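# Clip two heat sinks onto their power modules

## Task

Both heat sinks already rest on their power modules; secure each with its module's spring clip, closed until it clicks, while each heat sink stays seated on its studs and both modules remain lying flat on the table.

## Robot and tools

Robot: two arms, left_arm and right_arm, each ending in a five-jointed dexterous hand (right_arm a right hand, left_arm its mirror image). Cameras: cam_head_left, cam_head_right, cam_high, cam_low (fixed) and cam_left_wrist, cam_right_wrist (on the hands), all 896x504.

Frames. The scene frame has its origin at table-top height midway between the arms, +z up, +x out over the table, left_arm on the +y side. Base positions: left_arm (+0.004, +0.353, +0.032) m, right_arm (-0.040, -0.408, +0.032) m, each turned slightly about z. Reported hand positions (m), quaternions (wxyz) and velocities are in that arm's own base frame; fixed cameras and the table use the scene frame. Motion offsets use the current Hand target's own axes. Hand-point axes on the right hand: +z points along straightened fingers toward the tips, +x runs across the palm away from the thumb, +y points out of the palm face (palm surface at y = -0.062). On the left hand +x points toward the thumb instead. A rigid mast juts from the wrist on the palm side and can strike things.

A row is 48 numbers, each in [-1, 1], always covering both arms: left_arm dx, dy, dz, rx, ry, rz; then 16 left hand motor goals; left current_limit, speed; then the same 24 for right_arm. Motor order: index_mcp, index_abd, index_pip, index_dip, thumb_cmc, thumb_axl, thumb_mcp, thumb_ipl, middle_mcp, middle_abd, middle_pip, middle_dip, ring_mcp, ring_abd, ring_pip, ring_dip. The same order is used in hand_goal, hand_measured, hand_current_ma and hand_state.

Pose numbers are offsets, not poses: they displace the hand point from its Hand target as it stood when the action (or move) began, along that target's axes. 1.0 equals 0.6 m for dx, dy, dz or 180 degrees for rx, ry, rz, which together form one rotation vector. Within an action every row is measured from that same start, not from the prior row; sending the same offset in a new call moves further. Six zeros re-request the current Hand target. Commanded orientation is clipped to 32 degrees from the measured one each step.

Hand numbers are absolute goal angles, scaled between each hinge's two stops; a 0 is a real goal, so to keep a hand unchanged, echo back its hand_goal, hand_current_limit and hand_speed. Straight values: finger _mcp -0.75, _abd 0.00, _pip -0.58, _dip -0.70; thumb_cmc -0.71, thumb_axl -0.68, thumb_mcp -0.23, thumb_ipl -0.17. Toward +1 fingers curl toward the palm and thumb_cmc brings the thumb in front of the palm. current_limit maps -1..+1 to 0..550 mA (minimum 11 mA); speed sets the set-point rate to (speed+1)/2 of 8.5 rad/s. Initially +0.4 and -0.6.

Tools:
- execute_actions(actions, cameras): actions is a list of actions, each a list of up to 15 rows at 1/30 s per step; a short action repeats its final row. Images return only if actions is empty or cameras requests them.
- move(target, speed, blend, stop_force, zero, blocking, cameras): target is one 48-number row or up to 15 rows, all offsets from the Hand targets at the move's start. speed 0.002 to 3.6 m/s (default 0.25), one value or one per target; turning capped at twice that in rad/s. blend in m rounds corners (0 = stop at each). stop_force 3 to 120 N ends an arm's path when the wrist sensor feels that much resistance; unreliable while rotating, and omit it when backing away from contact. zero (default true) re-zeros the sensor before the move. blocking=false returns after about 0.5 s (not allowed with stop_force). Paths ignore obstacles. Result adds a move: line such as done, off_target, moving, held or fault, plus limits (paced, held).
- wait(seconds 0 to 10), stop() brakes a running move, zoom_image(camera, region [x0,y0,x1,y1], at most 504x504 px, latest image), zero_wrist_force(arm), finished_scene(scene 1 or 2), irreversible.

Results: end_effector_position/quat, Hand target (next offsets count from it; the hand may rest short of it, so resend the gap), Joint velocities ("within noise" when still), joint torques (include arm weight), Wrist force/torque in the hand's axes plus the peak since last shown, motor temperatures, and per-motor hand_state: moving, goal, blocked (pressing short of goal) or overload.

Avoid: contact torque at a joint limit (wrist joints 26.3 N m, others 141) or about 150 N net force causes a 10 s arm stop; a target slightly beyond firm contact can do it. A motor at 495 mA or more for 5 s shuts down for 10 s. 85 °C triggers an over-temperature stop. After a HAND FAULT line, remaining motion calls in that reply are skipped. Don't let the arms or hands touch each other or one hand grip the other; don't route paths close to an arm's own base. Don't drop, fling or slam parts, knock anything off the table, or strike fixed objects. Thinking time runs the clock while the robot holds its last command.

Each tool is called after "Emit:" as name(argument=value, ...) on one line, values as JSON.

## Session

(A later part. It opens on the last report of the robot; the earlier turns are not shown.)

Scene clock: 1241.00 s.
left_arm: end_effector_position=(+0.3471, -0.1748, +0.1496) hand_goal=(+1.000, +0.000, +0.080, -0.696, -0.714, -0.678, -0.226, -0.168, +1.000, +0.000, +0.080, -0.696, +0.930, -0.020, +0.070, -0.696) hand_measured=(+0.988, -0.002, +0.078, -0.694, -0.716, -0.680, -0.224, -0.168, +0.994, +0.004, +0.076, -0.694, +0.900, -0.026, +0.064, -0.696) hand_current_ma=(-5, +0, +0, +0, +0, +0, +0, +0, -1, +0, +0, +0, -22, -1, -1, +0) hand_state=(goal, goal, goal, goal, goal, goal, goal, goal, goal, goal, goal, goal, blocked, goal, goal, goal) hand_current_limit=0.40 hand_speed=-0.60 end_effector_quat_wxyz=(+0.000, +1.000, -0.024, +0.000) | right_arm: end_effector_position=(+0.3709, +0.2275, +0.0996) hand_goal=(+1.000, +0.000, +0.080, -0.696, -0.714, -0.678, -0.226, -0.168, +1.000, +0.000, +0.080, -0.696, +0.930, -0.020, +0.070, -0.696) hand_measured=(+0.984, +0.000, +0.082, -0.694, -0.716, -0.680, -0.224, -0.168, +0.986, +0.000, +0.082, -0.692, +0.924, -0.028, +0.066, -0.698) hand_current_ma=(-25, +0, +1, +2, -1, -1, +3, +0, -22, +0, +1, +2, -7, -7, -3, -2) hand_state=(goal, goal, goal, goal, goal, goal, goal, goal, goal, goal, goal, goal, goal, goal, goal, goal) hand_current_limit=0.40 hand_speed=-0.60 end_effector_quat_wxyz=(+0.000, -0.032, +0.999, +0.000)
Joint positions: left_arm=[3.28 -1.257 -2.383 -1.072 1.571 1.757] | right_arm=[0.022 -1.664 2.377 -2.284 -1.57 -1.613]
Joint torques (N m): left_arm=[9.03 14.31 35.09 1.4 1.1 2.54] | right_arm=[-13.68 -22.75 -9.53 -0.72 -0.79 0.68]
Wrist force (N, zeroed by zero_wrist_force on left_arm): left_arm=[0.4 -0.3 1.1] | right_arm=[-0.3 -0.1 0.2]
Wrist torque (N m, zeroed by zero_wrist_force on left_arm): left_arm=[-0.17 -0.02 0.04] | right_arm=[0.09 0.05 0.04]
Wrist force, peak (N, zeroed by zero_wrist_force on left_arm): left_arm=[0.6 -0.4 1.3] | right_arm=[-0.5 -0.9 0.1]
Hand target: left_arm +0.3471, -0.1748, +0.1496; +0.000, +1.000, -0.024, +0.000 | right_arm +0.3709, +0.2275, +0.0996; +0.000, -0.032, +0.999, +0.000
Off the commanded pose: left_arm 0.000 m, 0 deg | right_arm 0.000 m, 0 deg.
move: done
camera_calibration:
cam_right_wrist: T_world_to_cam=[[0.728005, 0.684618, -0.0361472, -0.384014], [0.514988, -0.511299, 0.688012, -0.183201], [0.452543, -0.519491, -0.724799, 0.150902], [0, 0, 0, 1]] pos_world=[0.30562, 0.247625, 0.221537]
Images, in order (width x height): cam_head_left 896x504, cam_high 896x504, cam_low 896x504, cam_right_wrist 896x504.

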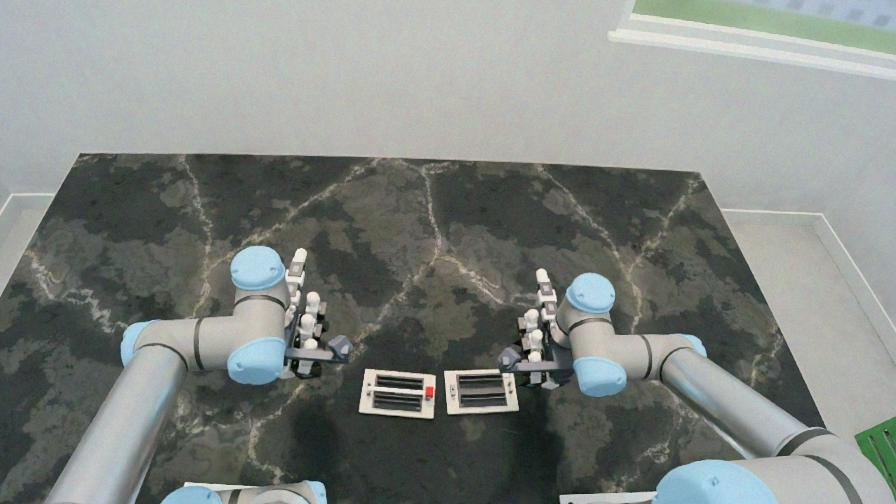

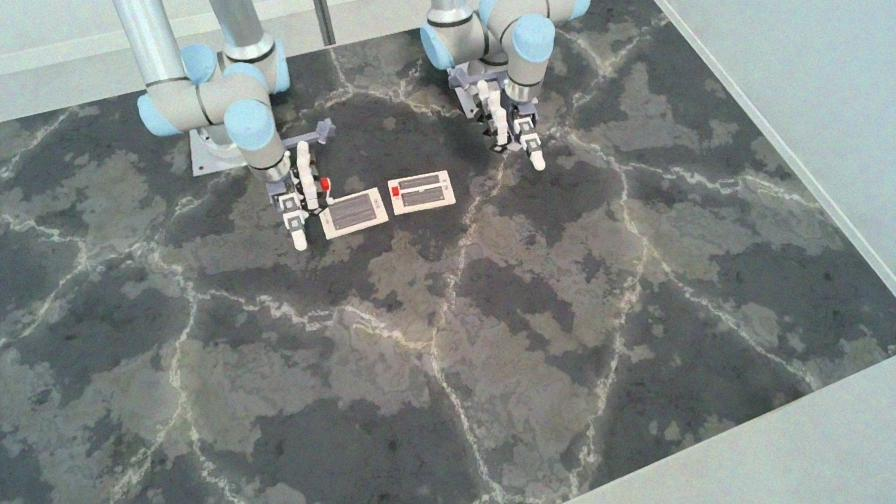

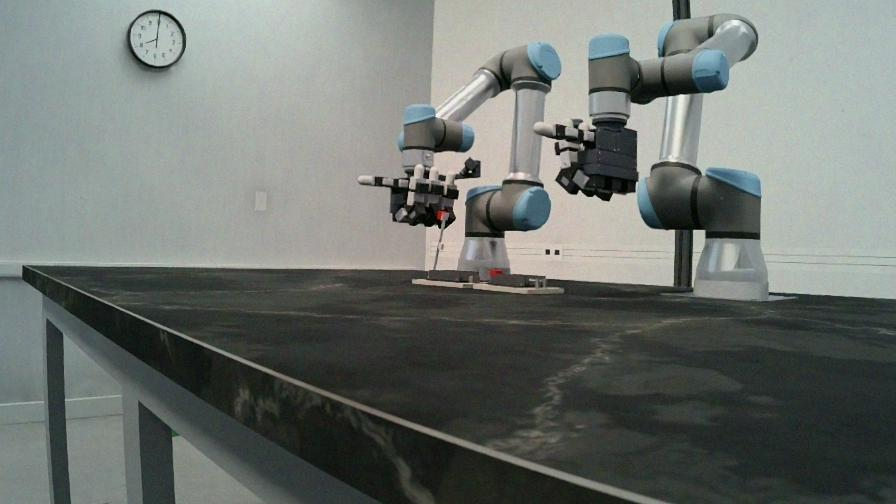

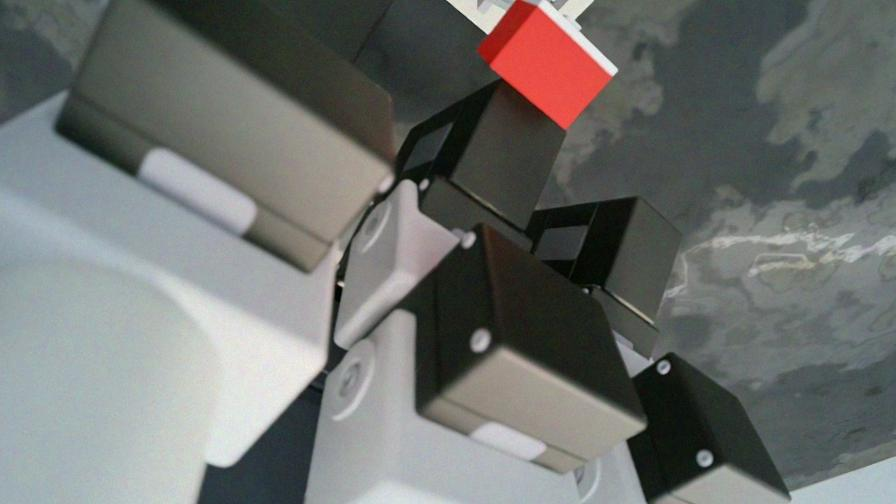

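Emit:
move(target=[[0,0,0,0,0,0,1.0,0,0.08,-0.696,-0.714,-0.678,-0.226,-0.168,1.0,0,0.08,-0.696,0.93,-0.02,0.07,-0.696,0.4,-0.6,0.002,0,-0.0257,0,0,0,1.0,0,0.08,-0.696,-0.714,-0.678,-0.226,-0.168,1.0,0,0.08,-0.696,0.93,-0.02,0.07,-0.696,0.4,-0.6],[0,0,0,0,0,0,1.0,0,0.08,-0.696,-0.714,-0.678,-0.226,-0.168,1.0,0,0.08,-0.696,0.93,-0.02,0.07,-0.696,0.4,-0.6,0.003,0.0367,-0.024,0,0,0,1.0,0,0.08,-0.696,-0.714,-0.678,-0.226,-0.168,1.0,0,0.08,-0.696,0.93,-0.02,0.07,-0.696,0.4,-0.6],[0,0,0,0,0,0,1.0,0,0.08,-0.696,-0.714,-0.678,-0.226,-0.168,1.0,0,0.08,-0.696,0.93,-0.02,0.07,-0.696,0.4,-0.6,0.003,0.0988,-0.0103,0,0,0,1.0,0,0.08,-0.696,-0.714,-0.678,-0.226,-0.168,1.0,0,0.08,-0.696,0.93,-0.02,0.07,-0.696,0.4,-0.6],[0,0,0,0,0,0,1.0,0,0.08,-0.696,-0.714,-0.678,-0.226,-0.168,1.0,0,0.08,-0.696,0.93,-0.02,0.07,-0.696,0.4,-0.6,0.003,0.1283,0.0043,0,0,0,1.0,0,0.08,-0.696,-0.714,-0.678,-0.226,-0.168,1.0,0,0.08,-0.696,0.93,-0.02,0.07,-0.696,0.4,-0.6],[0,0,0,0,0,0,1.0,0,0.08,-0.696,-0.714,-0.678,-0.226,-0.168,1.0,0,0.08,-0.696,0.93,-0.02,0.07,-0.696,0.4,-0.6,0.003,0.145,0.016,0,0,0,1.0,0,0.08,-0.696,-0.714,-0.678,-0.226,-0.168,1.0,0,0.08,-0.696,0.93,-0.02,0.07,-0.696,0.4,-0.6],[0,0,0,0,0,0,1.0,0,0.08,-0.696,-0.714,-0.678,-0.226,-0.168,1.0,0,0.08,-0.696,0.93,-0.02,0.07,-0.696,0.4,-0.6,0.003,0.166,0.0343,0,0,0,1.0,0,0.08,-0.696,-0.714,-0.678,-0.226,-0.168,1.0,0,0.08,-0.696,0.93,-0.02,0.07,-0.696,0.4,-0.6]], speed=0.05, blend=0.004, stop_force=5, cameras=["cam_low", "cam_head_left", "cam_high", "cam_right_wrist"])

Emit:
zoom_image(camera="cam_low", region=[340, 170, 560, 310])

Emit:
zoom_image(camera="cam_head_left", region=[340, 320, 600, 440])

Scene clock: 1261.03 s.
left_arm: end_effector_position=(+0.3471, -0.1748, +0.1496) hand_goal=(+1.000, +0.000, +0.080, -0.696, -0.714, -0.678, -0.226, -0.168, +1.000, +0.000, +0.080, -0.696, +0.930, -0.020, +0.070, -0.696) hand_measured=(+0.988, -0.002, +0.078, -0.694, -0.716, -0.680, -0.224, -0.168, +0.994, +0.004, +0.076, -0.694, +0.900, -0.026, +0.064, -0.696) hand_current_ma=(-5, +0, +0, +0, +0, +0, +0, +0, -1, +0, +0, +0, -22, -1, -1, +0) hand_state=(goal, goal, goal, goal, goal, goal, goal, goal, goal, goal, goal, goal, blocked, goal, goal, goal) hand_current_limit=0.40 hand_speed=-0.60 end_effector_quat_wxyz=(+0.000, +1.000, -0.024, +0.000) | right_arm: end_effector_position=(+0.3627, +0.3268, +0.0791) hand_goal=(+1.000, +0.000, +0.080, -0.696, -0.714, -0.678, -0.226, -0.168, +1.000, +0.000, +0.080, -0.696, +0.930, -0.020, +0.070, -0.696) hand_measured=(+0.984, +0.000, +0.082, -0.694, -0.716, -0.680, -0.224, -0.168, +0.988, +0.000, +0.082, -0.692, +0.924, -0.028, +0.066, -0.698) hand_current_ma=(-25, +0, +1, +2, -1, -1, +3, +0, -19, +0, +1, +2, -7, -7, -3, -2) hand_state=(goal, goal, goal, goal, goal, goal, goal, goal, goal, goal, goal, goal, goal, goal, goal, goal) hand_current_limit=0.40 hand_speed=-0.60 end_effector_quat_wxyz=(+0.000, -0.032, +0.999, +0.000)
Joint positions: left_arm=[3.28 -1.257 -2.383 -1.072 1.571 1.757] | right_arm=[0.286 -1.516 2.305 -2.36 -1.57 -1.349]
Joint torques (N m): left_arm=[10.04 14.8 33.52 1.26 0.8 2.54] | right_arm=[-14.03 -28.09 -12.74 -1.49 -0.52 -1.71]
Wrist force (N, zeroed by zero_wrist_force on left_arm): left_arm=[0.5 -0.3 0.8] | right_arm=[-0.4 -0.3 -0.1]
Wrist torque (N m, zeroed by zero_wrist_force on left_arm): left_arm=[-0.13 -0.04 0.05] | right_arm=[0.08 0.07 0.05]
Wrist force, peak (N, zeroed by zero_wrist_force on left_arm): left_arm=[0.3 -0.5 1.3] | right_arm=[0.0 -0.3 0.7]
Hand target: left_arm +0.3471, -0.1748, +0.1496; +0.000, +1.000, -0.024, +0.000 | right_arm +0.3627, +0.3268, +0.0791; +0.000, -0.032, +0.999, +0.000
Off the commanded pose: left_arm 0.000 m, 0 deg | right_arm 0.000 m, 0 deg.
move: done
camera_calibration:
cam_right_wrist: T_world_to_cam=[[0.72808, 0.684543, -0.0360463, -0.446788], [0.514881, -0.511398, 0.688019, -0.113968], [0.452545, -0.519492, -0.724797, 0.191267], [0, 0, 0, 1]] pos_world=[0.29742, 0.346925, 0.200937]
Images, in order (width x height): cam_head_left 896x504, cam_high 896x504, cam_low 896x504, cam_right_wrist 896x504.

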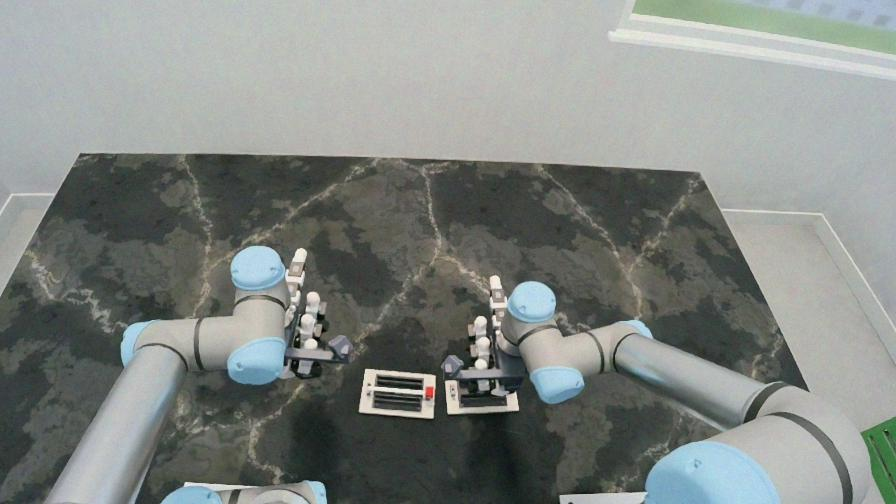

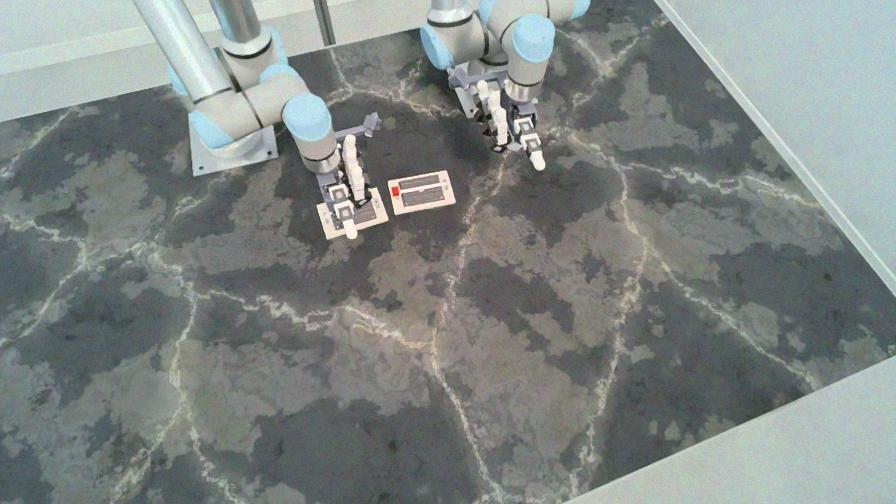

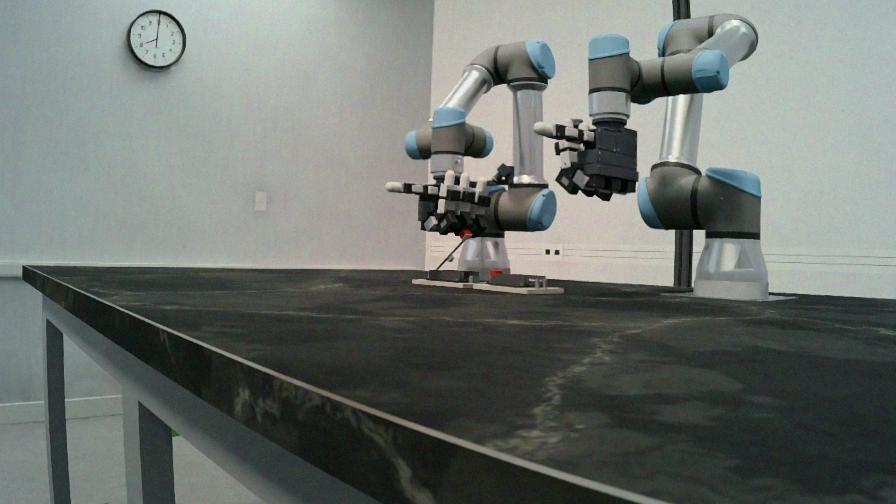

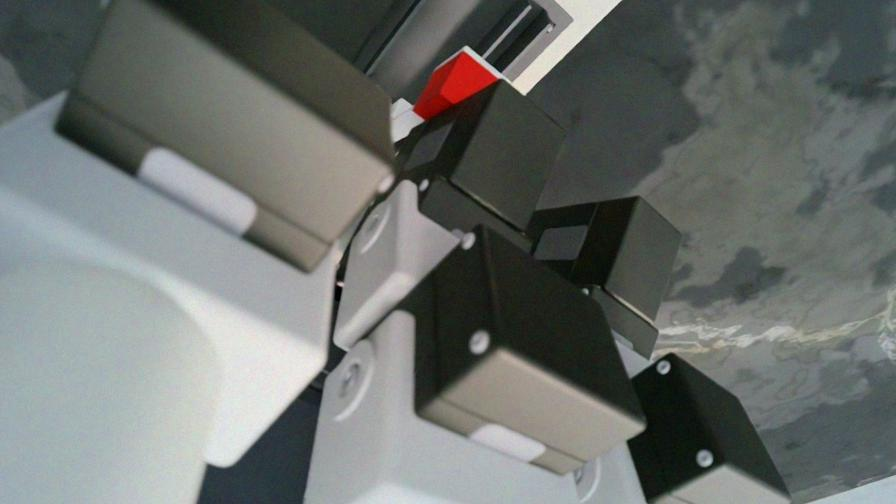

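Scaled by 2.291.

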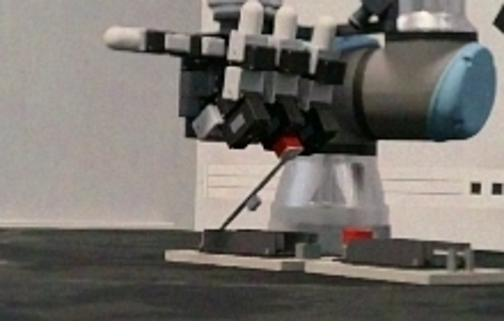

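Scaled by 1.938.

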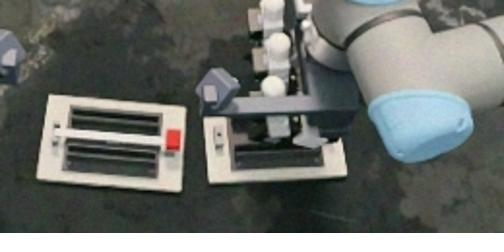

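Emit:
move(target=[[0,0,0,0,0,0,1.0,0,0.08,-0.696,-0.714,-0.678,-0.226,-0.168,1.0,0,0.08,-0.696,0.93,-0.02,0.07,-0.696,0.4,-0.6,0,0.015,0.0265,0,0,0,1.0,0,0.08,-0.696,-0.714,-0.678,-0.226,-0.168,1.0,0,0.08,-0.696,0.93,-0.02,0.07,-0.696,0.4,-0.6],[0,0,0,0,0,0,1.0,0,0.08,-0.696,-0.714,-0.678,-0.226,-0.168,1.0,0,0.08,-0.696,0.93,-0.02,0.07,-0.696,0.4,-0.6,0,0.0305,0.048,0,0,0,1.0,0,0.08,-0.696,-0.714,-0.678,-0.226,-0.168,1.0,0,0.08,-0.696,0.93,-0.02,0.07,-0.696,0.4,-0.6],[0,0,0,0,0,0,1.0,0,0.08,-0.696,-0.714,-0.678,-0.226,-0.168,1.0,0,0.08,-0.696,0.93,-0.02,0.07,-0.696,0.4,-0.6,0,0.0657,0.0775,0,0,0,1.0,0,0.08,-0.696,-0.714,-0.678,-0.226,-0.168,1.0,0,0.08,-0.696,0.93,-0.02,0.07,-0.696,0.4,-0.6],[0,0,0,0,0,0,1.0,0,0.08,-0.696,-0.714,-0.678,-0.226,-0.168,1.0,0,0.08,-0.696,0.93,-0.02,0.07,-0.696,0.4,-0.6,0,0.0723,0.105,0,0,0,1.0,0,0.08,-0.696,-0.714,-0.678,-0.226,-0.168,1.0,0,0.08,-0.696,0.93,-0.02,0.07,-0.696,0.4,-0.6]], speed=0.025, blend=0.003, stop_force=10, cameras=["cam_low", "cam_head_left", "cam_high", "cam_right_wrist"])

Emit:
zoom_image(camera="cam_low", region=[390, 200, 550, 310])

Emit:
zoom_image(camera="cam_right_wrist", region=[300, 0, 620, 200])

Scene clock: 1277.27 s.
left_arm: end_effector_position=(+0.3471, -0.1748, +0.1496) hand_goal=(+1.000, +0.000, +0.080, -0.696, -0.714, -0.678, -0.226, -0.168, +1.000, +0.000, +0.080, -0.696, +0.930, -0.020, +0.070, -0.696) hand_measured=(+0.988, -0.002, +0.078, -0.694, -0.716, -0.680, -0.224, -0.168, +0.994, +0.004, +0.076, -0.694, +0.900, -0.026, +0.064, -0.696) hand_current_ma=(-5, +0, +0, +0, +0, +0, +0, +0, -1, +0, +0, +0, -22, -1, -1, +0) hand_state=(goal, goal, goal, goal, goal, goal, goal, goal, goal, goal, goal, goal, blocked, goal, goal, goal) hand_current_limit=0.40 hand_speed=-0.60 end_effector_quat_wxyz=(+0.000, +1.000, -0.024, +0.000) | right_arm: end_effector_position=(+0.3599, +0.3701, +0.0161) hand_goal=(+1.000, +0.000, +0.080, -0.696, -0.714, -0.678, -0.226, -0.168, +1.000, +0.000, +0.080, -0.696, +0.930, -0.020, +0.070, -0.696) hand_measured=(+0.984, +0.000, +0.082, -0.694, -0.716, -0.680, -0.224, -0.168, +0.988, +0.000, +0.082, -0.692, +0.924, -0.028, +0.066, -0.698) hand_current_ma=(-25, +0, +1, +2, -1, -1, +3, +0, -19, +0, +1, +2, -7, -7, -3, -2) hand_state=(goal, goal, goal, goal, goal, goal, goal, goal, goal, goal, goal, goal, goal, goal, goal, goal) hand_current_limit=0.40 hand_speed=-0.60 end_effector_quat_wxyz=(+0.000, -0.032, +0.999, +0.000)
Joint positions: left_arm=[3.28 -1.257 -2.383 -1.072 1.571 1.757] | right_arm=[0.387 -1.311 2.3 -2.56 -1.57 -1.248]
Joint torques (N m): left_arm=[7.8 13.66 33.29 1.36 0.03 2.35] | right_arm=[-13.29 -33.8 -17.28 -0.85 -0.49 -1.04]
Wrist force (N, zeroed by zero_wrist_force on left_arm): left_arm=[0.4 -0.4 1.1] | right_arm=[-0.4 -0.6 0.0]
Wrist torque (N m, zeroed by zero_wrist_force on left_arm): left_arm=[-0.18 -0.01 0.04] | right_arm=[0.05 0.04 -0.16]
Wrist force, peak (N, zeroed by zero_wrist_force on left_arm): left_arm=[0.6 -0.4 1.3] | right_arm=[-0.7 -0.5 0.2]
Hand target: left_arm +0.3471, -0.1748, +0.1496; +0.000, +1.000, -0.024, +0.000 | right_arm +0.3599, +0.3701, +0.0161; +0.000, -0.032, +0.999, +0.000
Off the commanded pose: left_arm 0.000 m, 0 deg | right_arm 0.000 m, 0 deg.
move: done
camera_calibration:
cam_right_wrist: T_world_to_cam=[[0.728005, 0.684618, -0.0361472, -0.47665], [0.514988, -0.511299, 0.688012, -0.0471756], [0.452543, -0.519491, -0.724799, 0.169439], [0, 0, 0, 1]] pos_world=[0.29462, 0.390225, 0.138037]
Images, in order (width x height): cam_head_left 896x504, cam_high 896x504, cam_low 896x504, cam_right_wrist 896x504.

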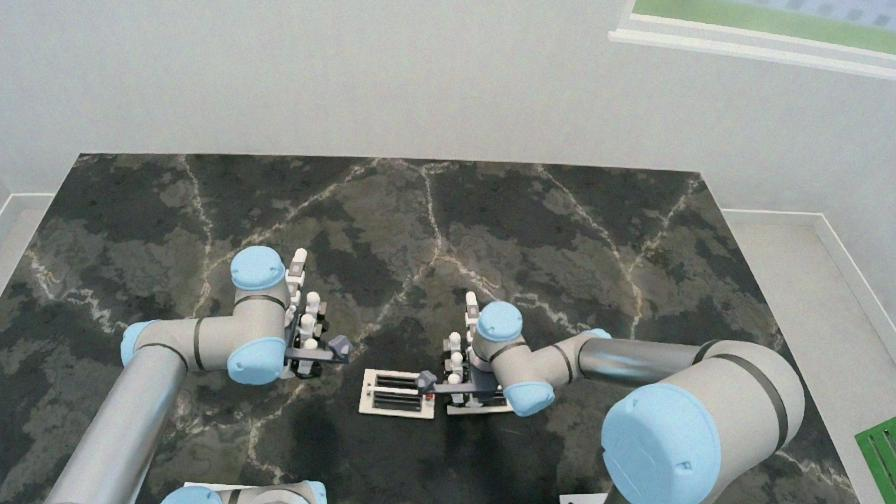

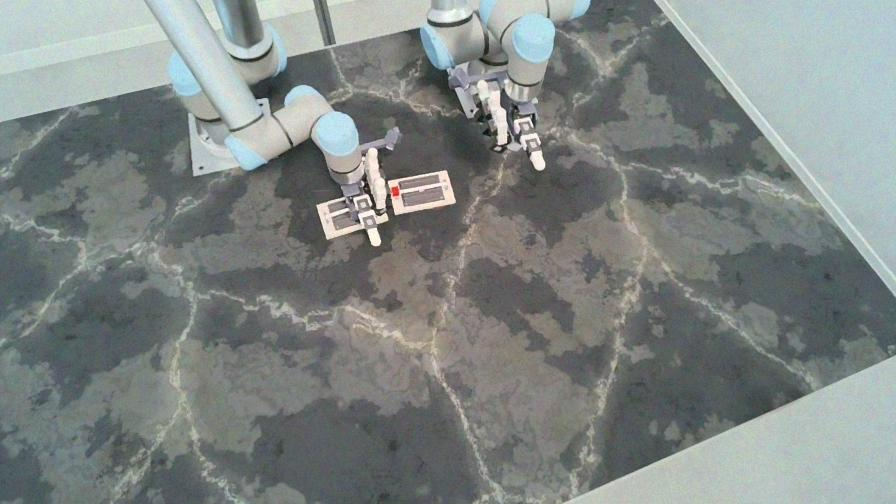

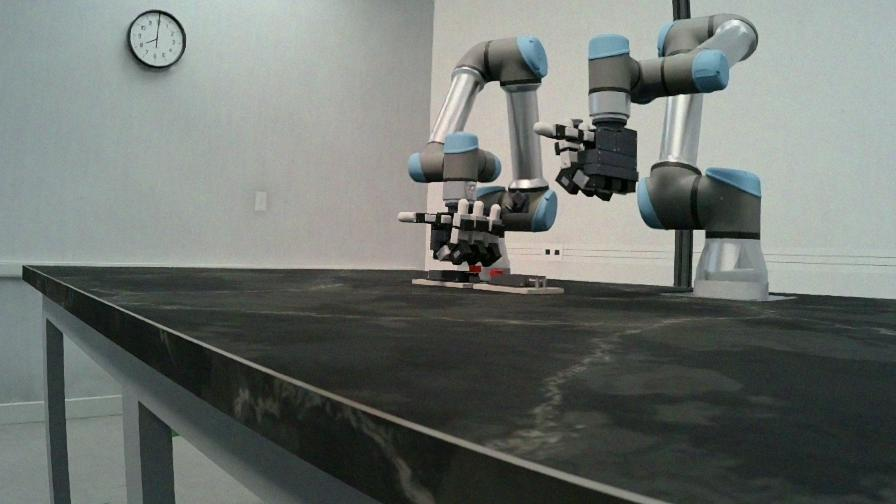

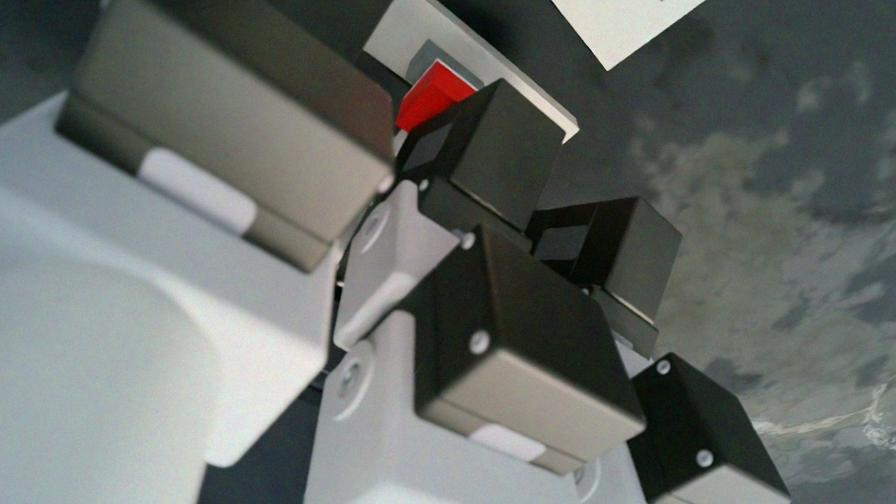

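Scaled by 3.150.

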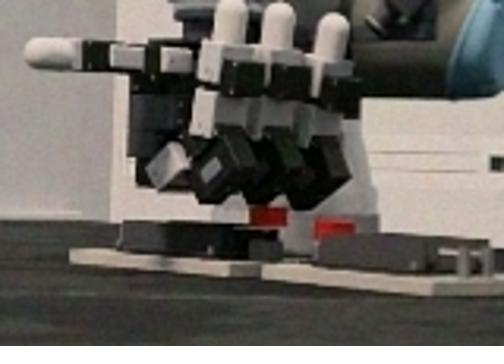

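Scaled by 1.575.

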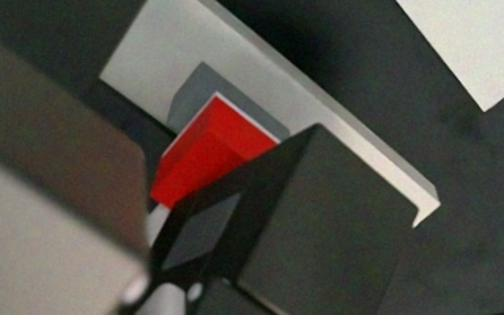

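Emit:
move(target=[0,0,0,0,0,0,1.0,0,0.08,-0.696,-0.714,-0.678,-0.226,-0.168,1.0,0,0.08,-0.696,0.93,-0.02,0.07,-0.696,0.4,-0.6,0,0,0.035,0,0,0,1.0,0,0.08,-0.696,-0.714,-0.678,-0.226,-0.168,1.0,0,0.08,-0.696,0.93,-0.02,0.07,-0.696,0.4,-0.6], speed=0.01, stop_force=30, cameras=[])

Emit:
move(target=[0,0,0,0,0,0,1.0,0,0.08,-0.696,-0.714,-0.678,-0.226,-0.168,1.0,0,0.08,-0.696,0.93,-0.02,0.07,-0.696,0.4,-0.6,0,0,0.015,0,0,0,1.0,0,0.08,-0.696,-0.714,-0.678,-0.226,-0.168,1.0,0,0.08,-0.696,0.93,-0.02,0.07,-0.696,0.4,-0.6], speed=0.006, stop_force=48, zero=false, cameras=["cam_low","cam_right_wrist"])

Scene clock: 1293.50 s.
left_arm: end_effector_position=(+0.3471, -0.1748, +0.1496) hand_goal=(+1.000, +0.000, +0.080, -0.696, -0.714, -0.678, -0.226, -0.168, +1.000, +0.000, +0.080, -0.696, +0.930, -0.020, +0.070, -0.696) hand_measured=(+0.988, -0.002, +0.078, -0.694, -0.716, -0.680, -0.224, -0.168, +0.994, +0.004, +0.076, -0.694, +0.900, -0.026, +0.064, -0.696) hand_current_ma=(-5, +0, +0, +0, +0, +0, +0, +0, -1, +0, +0, +0, -22, -1, -1, +0) hand_state=(goal, goal, goal, goal, goal, goal, goal, goal, goal, goal, goal, goal, blocked, goal, goal, goal) hand_current_limit=0.40 hand_speed=-0.60 end_effector_quat_wxyz=(+0.000, +1.000, -0.024, +0.000) | right_arm: end_effector_position=(+0.3600, +0.3701, +0.0065) hand_goal=(+1.000, +0.000, +0.080, -0.696, -0.714, -0.678, -0.226, -0.168, +1.000, +0.000, +0.080, -0.696, +0.930, -0.020, +0.070, -0.696) hand_measured=(+0.984, +0.000, +0.082, -0.694, -0.716, -0.680, -0.224, -0.168, +1.002, +0.000, +0.082, -0.692, +0.924, -0.028, +0.066, -0.698) hand_current_ma=(-25, +0, +1, +2, -1, -1, +3, +0, +1, +0, +1, +2, -7, -7, -3, -2) hand_state=(goal, goal, goal, goal, goal, goal, goal, goal, goal, goal, goal, goal, goal, goal, goal, goal) hand_current_limit=0.40 hand_speed=-0.60 end_effector_quat_wxyz=(+0.000, -0.032, +0.999, +0.000)
Joint positions: left_arm=[3.28 -1.257 -2.383 -1.072 1.571 1.757] | right_arm=[0.387 -1.285 2.306 -2.592 -1.57 -1.248]
Joint torques (N m): left_arm=[7.9 15.07 33.19 1.37 -0.34 2.41] | right_arm=[-10.94 -21.43 -13.89 1.74 -1.36 -0.59]
Wrist force (N, zeroed by zero_wrist_force on left_arm): left_arm=[0.2 -0.4 1.1] | right_arm=[1.9 -0.4 -29.5]
Wrist torque (N m, zeroed by zero_wrist_force on left_arm): left_arm=[-0.18 0.01 0.02] | right_arm=[1.23 0.79 -0.07]
Wrist force, peak (N, zeroed by zero_wrist_force on left_arm): left_arm=[0.6 -0.3 1.2] | right_arm=[7.2 -4.6 -42.1]
Hand target: left_arm +0.3471, -0.1748, +0.1496; +0.000, +1.000, -0.024, +0.000 | right_arm +0.3600, +0.3701, +0.0065; +0.000, -0.032, +0.999, +0.000 (not the last commanded pose)
Off the commanded pose: left_arm 0.000 m, 0 deg | right_arm 0.011 m, 0 deg.
move: contact (right_arm)
No camera images: "cameras" was empty.

Scene clock: 1294.37 s.
left_arm: end_effector_position=(+0.3471, -0.1748, +0.1496) hand_goal=(+1.000, +0.000, +0.080, -0.696, -0.714, -0.678, -0.226, -0.168, +1.000, +0.000, +0.080, -0.696, +0.930, -0.020, +0.070, -0.696) hand_measured=(+0.988, -0.002, +0.078, -0.694, -0.716, -0.680, -0.224, -0.168, +0.994, +0.004, +0.076, -0.694, +0.900, -0.026, +0.064, -0.696) hand_current_ma=(-5, +0, +0, +0, +0, +0, +0, +0, -1, +0, +0, +0, -22, -1, -1, +0) hand_state=(goal, goal, goal, goal, goal, goal, goal, goal, goal, goal, goal, goal, blocked, goal, goal, goal) hand_current_limit=0.40 hand_speed=-0.60 end_effector_quat_wxyz=(+0.000, +1.000, -0.024, +0.000) | right_arm: end_effector_position=(+0.3601, +0.3702, +0.0061) hand_goal=(+1.000, +0.000, +0.080, -0.696, -0.714, -0.678, -0.226, -0.168, +1.000, +0.000, +0.080, -0.696, +0.930, -0.020, +0.070, -0.696) hand_measured=(+0.984, +0.000, +0.082, -0.694, -0.716, -0.680, -0.224, -0.168, +1.002, +0.000, +0.082, -0.692, +0.924, -0.028, +0.066, -0.698) hand_current_ma=(-25, +0, +1, +2, -1, -1, +3, +0, +2, +0, +1, +2, -7, -7, -3, -2) hand_state=(goal, goal, goal, goal, goal, goal, goal, goal, goal, goal, goal, goal, goal, goal, goal, goal) hand_current_limit=0.40 hand_speed=-0.60 end_effector_quat_wxyz=(+0.000, -0.032, +0.999, +0.000)
Joint positions: left_arm=[3.28 -1.257 -2.383 -1.072 1.571 1.757] | right_arm=[0.387 -1.284 2.306 -2.593 -1.57 -1.248]
Joint torques (N m): left_arm=[9.17 13.87 34.13 1.23 -0.59 2.28] | right_arm=[-10.52 -14.44 -7.19 2.75 -1.38 -0.41]
Wrist force (N, zeroed by zero_wrist_force on left_arm): left_arm=[0.4 -0.3 1.0] | right_arm=[7.5 -4.8 -47.3]
Wrist torque (N m, zeroed by zero_wrist_force on left_arm): left_arm=[-0.15 -0.02 0.04] | right_arm=[1.87 1.24 0.06]
Wrist force, peak (N, zeroed by zero_wrist_force on left_arm): left_arm=[0.4 -0.6 1.1] | right_arm=[12.0 -8.3 -56.8]
Hand target: left_arm +0.3471, -0.1748, +0.1496; +0.000, +1.000, -0.024, +0.000 | right_arm +0.3601, +0.3702, +0.0061; +0.000, -0.032, +0.999, +0.000 (not the last commanded pose)
Off the commanded pose: left_arm 0.000 m, 0 deg | right_arm 0.009 m, 0 deg.
move: contact (right_arm)
camera_calibration:
cam_right_wrist: T_world_to_cam=[[0.728062, 0.684581, -0.0356943, -0.477213], [0.514723, -0.511542, 0.68803, -0.0401253], [0.452753, -0.519301, -0.724804, 0.162062], [0, 0, 0, 1]] pos_world=[0.29472, 0.390324, 0.128037]
Images, in order (width x height): cam_low 896x504, cam_right_wrist 896x504.

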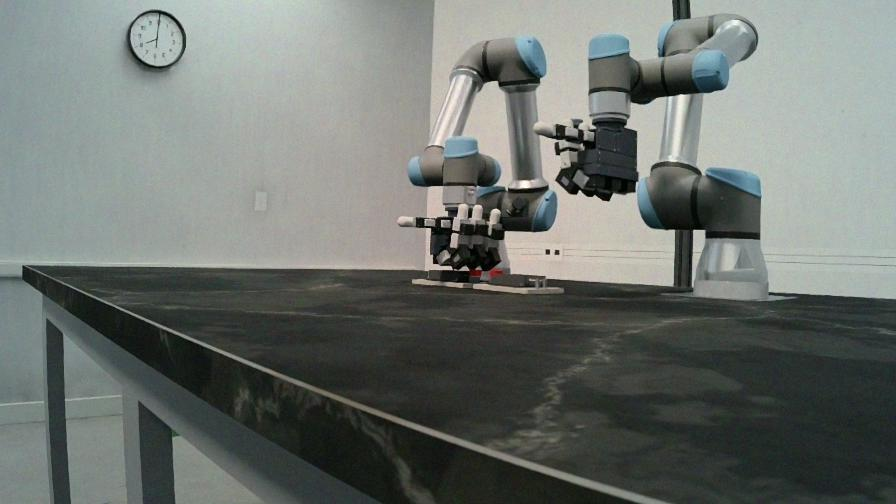

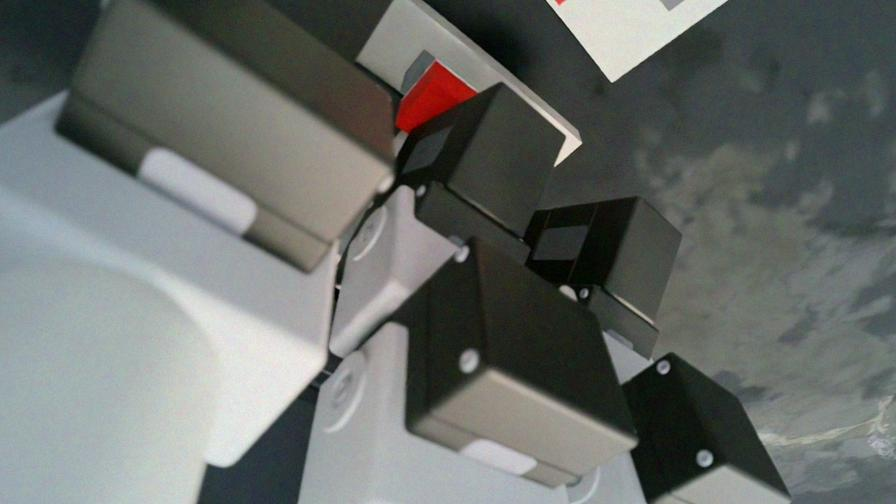

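Emit:
move(target=[0,0,0,0,0,0,1.0,0,0.08,-0.696,-0.714,-0.678,-0.226,-0.168,1.0,0,0.08,-0.696,0.93,-0.02,0.07,-0.696,0.4,-0.6,0,0,-0.025,0,0,0,1.0,0,0.08,-0.696,-0.714,-0.678,-0.226,-0.168,1.0,0,0.08,-0.696,0.93,-0.02,0.07,-0.696,0.4,-0.6], speed=0.03, cameras=["cam_low","cam_right_wrist"])

Emit:
zoom_image(camera="cam_low", region=[390, 200, 550, 310])

Emit:
zoom_image(camera="cam_right_wrist", region=[300, 0, 620, 200])

Scene clock: 1299.33 s.
left_arm: end_effector_position=(+0.3471, -0.1748, +0.1496) hand_goal=(+1.000, +0.000, +0.080, -0.696, -0.714, -0.678, -0.226, -0.168, +1.000, +0.000, +0.080, -0.696, +0.930, -0.020, +0.070, -0.696) hand_measured=(+0.988, -0.002, +0.078, -0.694, -0.716, -0.680, -0.224, -0.168, +0.994, +0.004, +0.076, -0.694, +0.900, -0.026, +0.064, -0.696) hand_current_ma=(-5, +0, +0, +0, +0, +0, +0, +0, -1, +0, +0, +0, -22, -1, -1, +0) hand_state=(goal, goal, goal, goal, goal, goal, goal, goal, goal, goal, goal, goal, blocked, goal, goal, goal) hand_current_limit=0.40 hand_speed=-0.60 end_effector_quat_wxyz=(+0.000, +1.000, -0.024, +0.000) | right_arm: end_effector_position=(+0.3601, +0.3702, +0.0212) hand_goal=(+1.000, +0.000, +0.080, -0.696, -0.714, -0.678, -0.226, -0.168, +1.000, +0.000, +0.080, -0.696, +0.930, -0.020, +0.070, -0.696) hand_measured=(+0.984, +0.000, +0.082, -0.694, -0.716, -0.680, -0.224, -0.168, +0.996, +0.000, +0.082, -0.692, +0.924, -0.028, +0.066, -0.698) hand_current_ma=(-25, +0, +1, +2, -1, -1, +3, +0, -4, +0, +1, +2, -7, -7, -3, -2) hand_state=(goal, goal, goal, goal, goal, goal, goal, goal, goal, goal, goal, goal, goal, goal, goal, goal) hand_current_limit=0.40 hand_speed=-0.60 end_effector_quat_wxyz=(+0.000, -0.032, +0.999, +0.000) end_effector_velocity=(+0.000, +0.000, -0.001) end_effector_angular_velocity=(+0.000, -0.001, +0.001)
Joint positions: left_arm=[3.28 -1.257 -2.383 -1.072 1.571 1.757] | right_arm=[0.387 -1.324 2.296 -2.544 -1.57 -1.248]
Joint velocities: left_arm=[within noise] | right_arm=[0 0.003 0.001 -0.005 0 0]
Joint torques (N m): left_arm=[7.5 14.59 33.9 1.29 -0.86 2.04] | right_arm=[-13.63 -15.77 -11.89 -4.44 -0.5 -1.34]
Wrist force (N, zeroed by zero_wrist_force on left_arm): left_arm=[0.1 -0.4 0.9] | right_arm=[-0.5 -0.4 0.2]
Wrist torque (N m, zeroed by zero_wrist_force on left_arm): left_arm=[-0.15 0.01 0.01] | right_arm=[0.04 0.05 -0.14]
Wrist force, peak (N, zeroed by zero_wrist_force on left_arm): left_arm=[0.6 -0.5 1.1] | right_arm=[7.4 -4.8 -47.3]
Hand target: left_arm +0.3471, -0.1748, +0.1496; +0.000, +1.000, -0.024, +0.000 | right_arm +0.3601, +0.3702, +0.0211; +0.000, -0.032, +0.999, +0.000
Off the commanded pose: left_arm 0.000 m, 0 deg | right_arm 0.000 m, 0 deg.
move: done
camera_calibration:
cam_right_wrist: T_world_to_cam=[[0.72807, 0.684578, -0.0355919, -0.47669], [0.514613, -0.511531, 0.68812, -0.0504992], [0.452866, -0.519316, -0.724723, 0.172968], [0, 0, 0, 1]] pos_world=[0.29472, 0.390324, 0.143137]
Images, in order (width x height): cam_low 896x504, cam_right_wrist 896x504.

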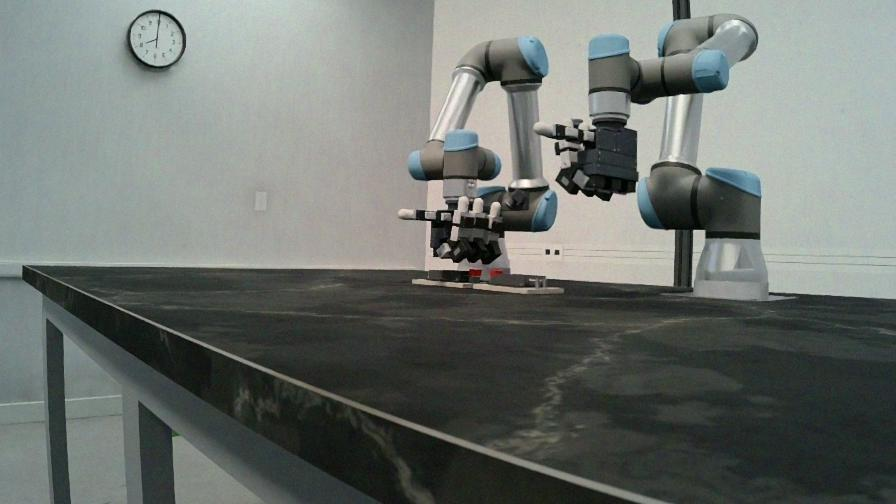

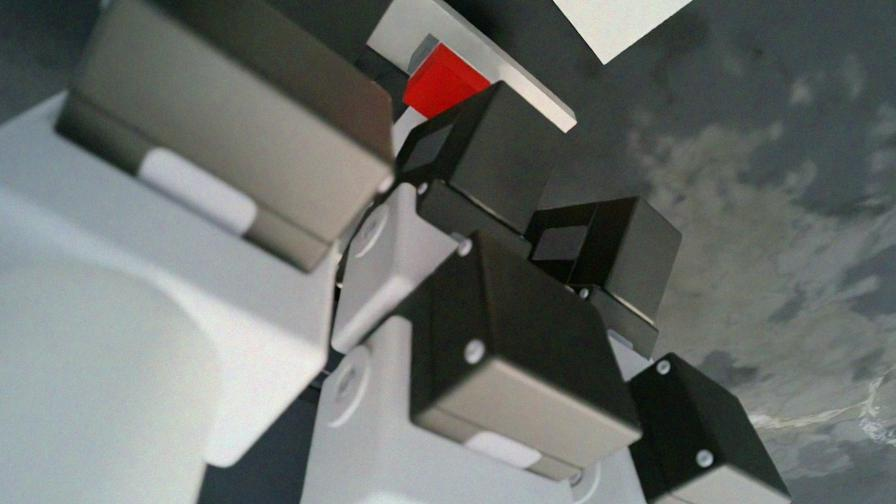

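Scaled by 3.150.

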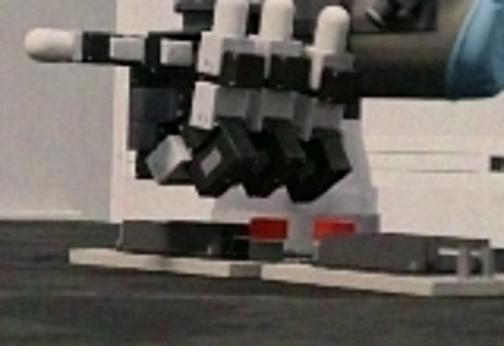

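Scaled by 1.575.

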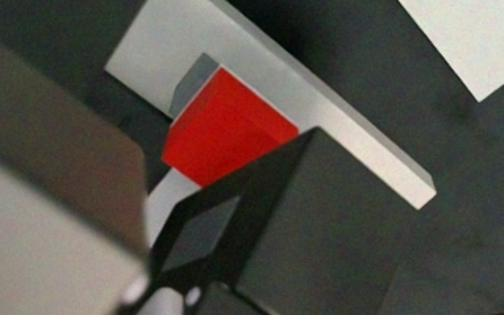

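Emit:
move(target=[[0,0,0,0,0,0,1.0,0,0.08,-0.696,-0.714,-0.678,-0.226,-0.168,1.0,0,0.08,-0.696,0.93,-0.02,0.07,-0.696,0.4,-0.6,0,0,-0.17,0,0,0,1.0,0,0.08,-0.696,-0.714,-0.678,-0.226,-0.168,1.0,0,0.08,-0.696,0.93,-0.02,0.07,-0.696,0.4,-0.6],[0,0,0,0,0,0,1.0,0,0.08,-0.696,-0.714,-0.678,-0.226,-0.168,1.0,0,0.08,-0.696,0.93,-0.02,0.07,-0.696,0.4,-0.6,0,-0.4,-0.22,0,0,0,1.0,0,0.08,-0.696,-0.714,-0.678,-0.226,-0.168,1.0,0,0.08,-0.696,0.93,-0.02,0.07,-0.696,0.4,-0.6]], speed=0.2, blend=0.03, cameras=["cam_head_left","cam_high","cam_low"])

Emit:
zoom_image(camera="cam_head_left", region=[340, 340, 600, 440])

Emit:
zoom_image(camera="cam_high", region=[250, 150, 470, 250])

Emit:
zoom_image(camera="cam_low", region=[380, 200, 580, 310])

Scene clock: 1306.80 s.
left_arm: end_effector_position=(+0.3471, -0.1748, +0.1496) hand_goal=(+1.000, +0.000, +0.080, -0.696, -0.714, -0.678, -0.226, -0.168, +1.000, +0.000, +0.080, -0.696, +0.930, -0.020, +0.070, -0.696) hand_measured=(+0.988, -0.002, +0.078, -0.694, -0.716, -0.680, -0.224, -0.168, +0.994, +0.004, +0.076, -0.694, +0.900, -0.026, +0.064, -0.696) hand_current_ma=(-5, +0, +0, +0, +0, +0, +0, +0, -1, +0, +0, +0, -22, -1, -1, +0) hand_state=(goal, goal, goal, goal, goal, goal, goal, goal, goal, goal, goal, goal, blocked, goal, goal, goal) hand_current_limit=0.40 hand_speed=-0.60 end_effector_quat_wxyz=(+0.000, +1.000, -0.024, +0.000) | right_arm: end_effector_position=(+0.3754, +0.1307, +0.1530) hand_goal=(+1.000, +0.000, +0.080, -0.696, -0.714, -0.678, -0.226, -0.168, +1.000, +0.000, +0.080, -0.696, +0.930, -0.020, +0.070, -0.696) hand_measured=(+0.986, +0.000, +0.082, -0.694, -0.716, -0.680, -0.222, -0.168, +0.994, +0.000, +0.082, -0.692, +0.924, -0.028, +0.066, -0.698) hand_current_ma=(-23, +0, +1, +2, -1, -1, +3, +0, -5, +0, +1, +2, -7, -7, -3, -2) hand_state=(goal, goal, goal, goal, goal, goal, goal, goal, goal, goal, goal, goal, goal, goal, goal, goal) hand_current_limit=0.40 hand_speed=-0.60 end_effector_quat_wxyz=(+0.000, -0.032, +0.999, +0.000)
Joint positions: left_arm=[3.28 -1.257 -2.383 -1.072 1.571 1.757] | right_arm=[-0.256 -1.825 2.335 -2.081 -1.57 -1.891]
Joint torques (N m): left_arm=[7.36 15.31 33.12 1.39 -0.84 2.14] | right_arm=[-10.25 -1.02 -28.95 -3.98 -0.34 -1.21]
Wrist force (N, zeroed by zero_wrist_force on left_arm): left_arm=[0.5 -0.3 0.9] | right_arm=[0.0 0.0 0.2]
Wrist torque (N m, zeroed by zero_wrist_force on left_arm): left_arm=[-0.14 -0.03 0.05] | right_arm=[0.10 0.00 -0.09]
Wrist force, peak (N, zeroed by zero_wrist_force on left_arm): left_arm=[0.5 -0.5 1.2] | right_arm=[-0.1 -2.0 -0.2]
Hand target: left_arm +0.3471, -0.1748, +0.1496; +0.000, +1.000, -0.024, +0.000 | right_arm +0.3754, +0.1306, +0.1529; +0.000, -0.032, +0.999, +0.000
Off the commanded pose: left_arm 0.000 m, 0 deg | right_arm 0.000 m, 0 deg.
move: done
Images, in order (width x height): cam_head_left 896x504, cam_high 896x504, cam_low 896x504.

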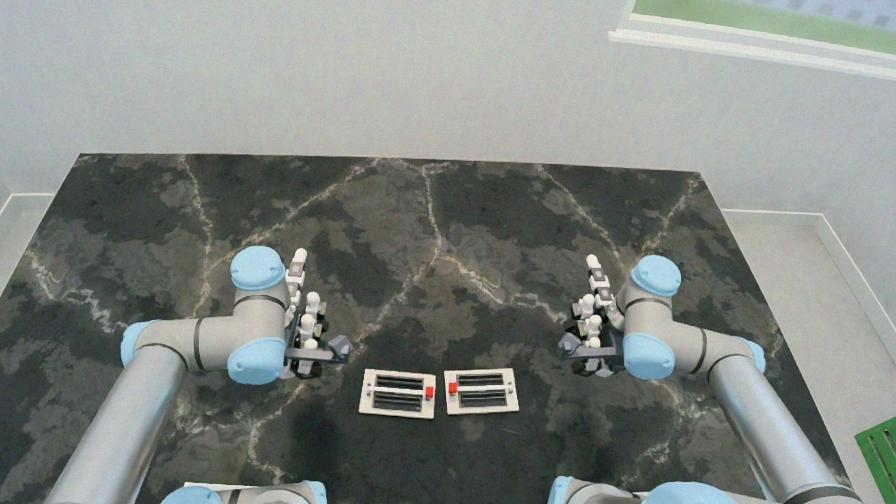

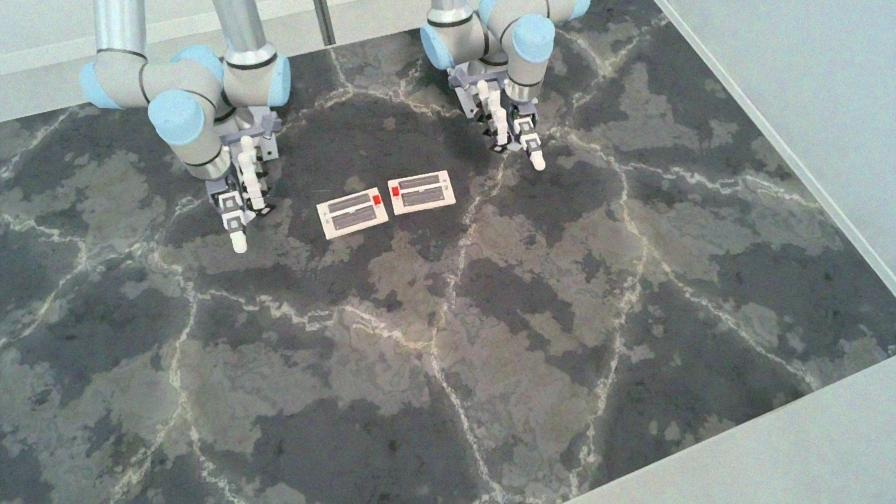

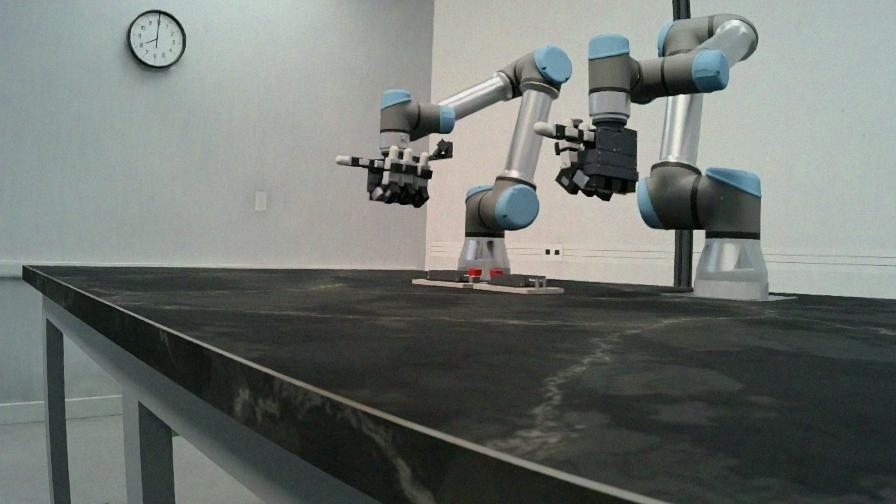

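Scaled by 1.938.

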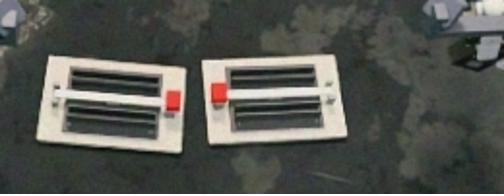

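Scaled by 2.291.

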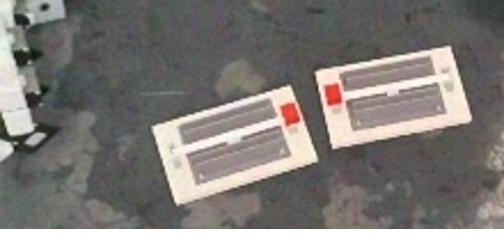

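Scaled by 2.520.

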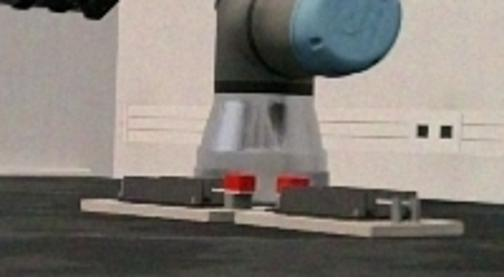

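Emit:
zoom_image(camera="cam_low", region=[400, 250, 570, 300])

Emit:
zoom_image(camera="cam_low", region=[450, 255, 520, 295])

Emit:
zoom_image(camera="cam_head_left", region=[350, 360, 530, 425])

Emit:
zoom_image(camera="cam_high", region=[310, 165, 460, 245])

Scaled by 2.965.

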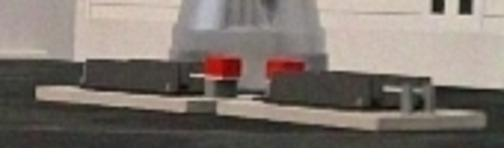

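Scaled by 7.200.

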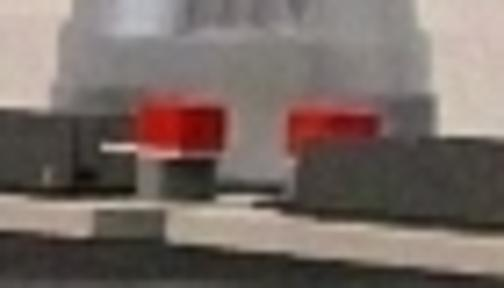

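Scaled by 2.800.

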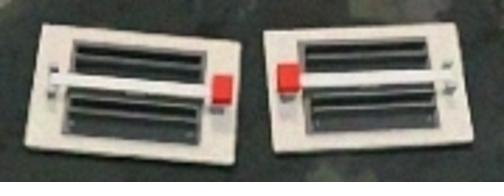

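Scaled by 3.360.

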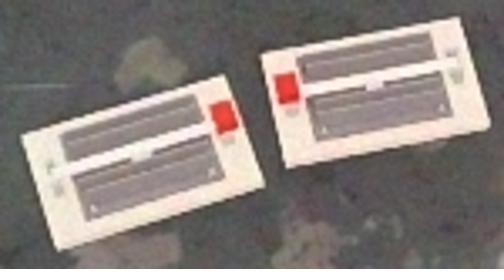

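Emit:
finished_scene(scene=1)

The scene is finished: the task was done.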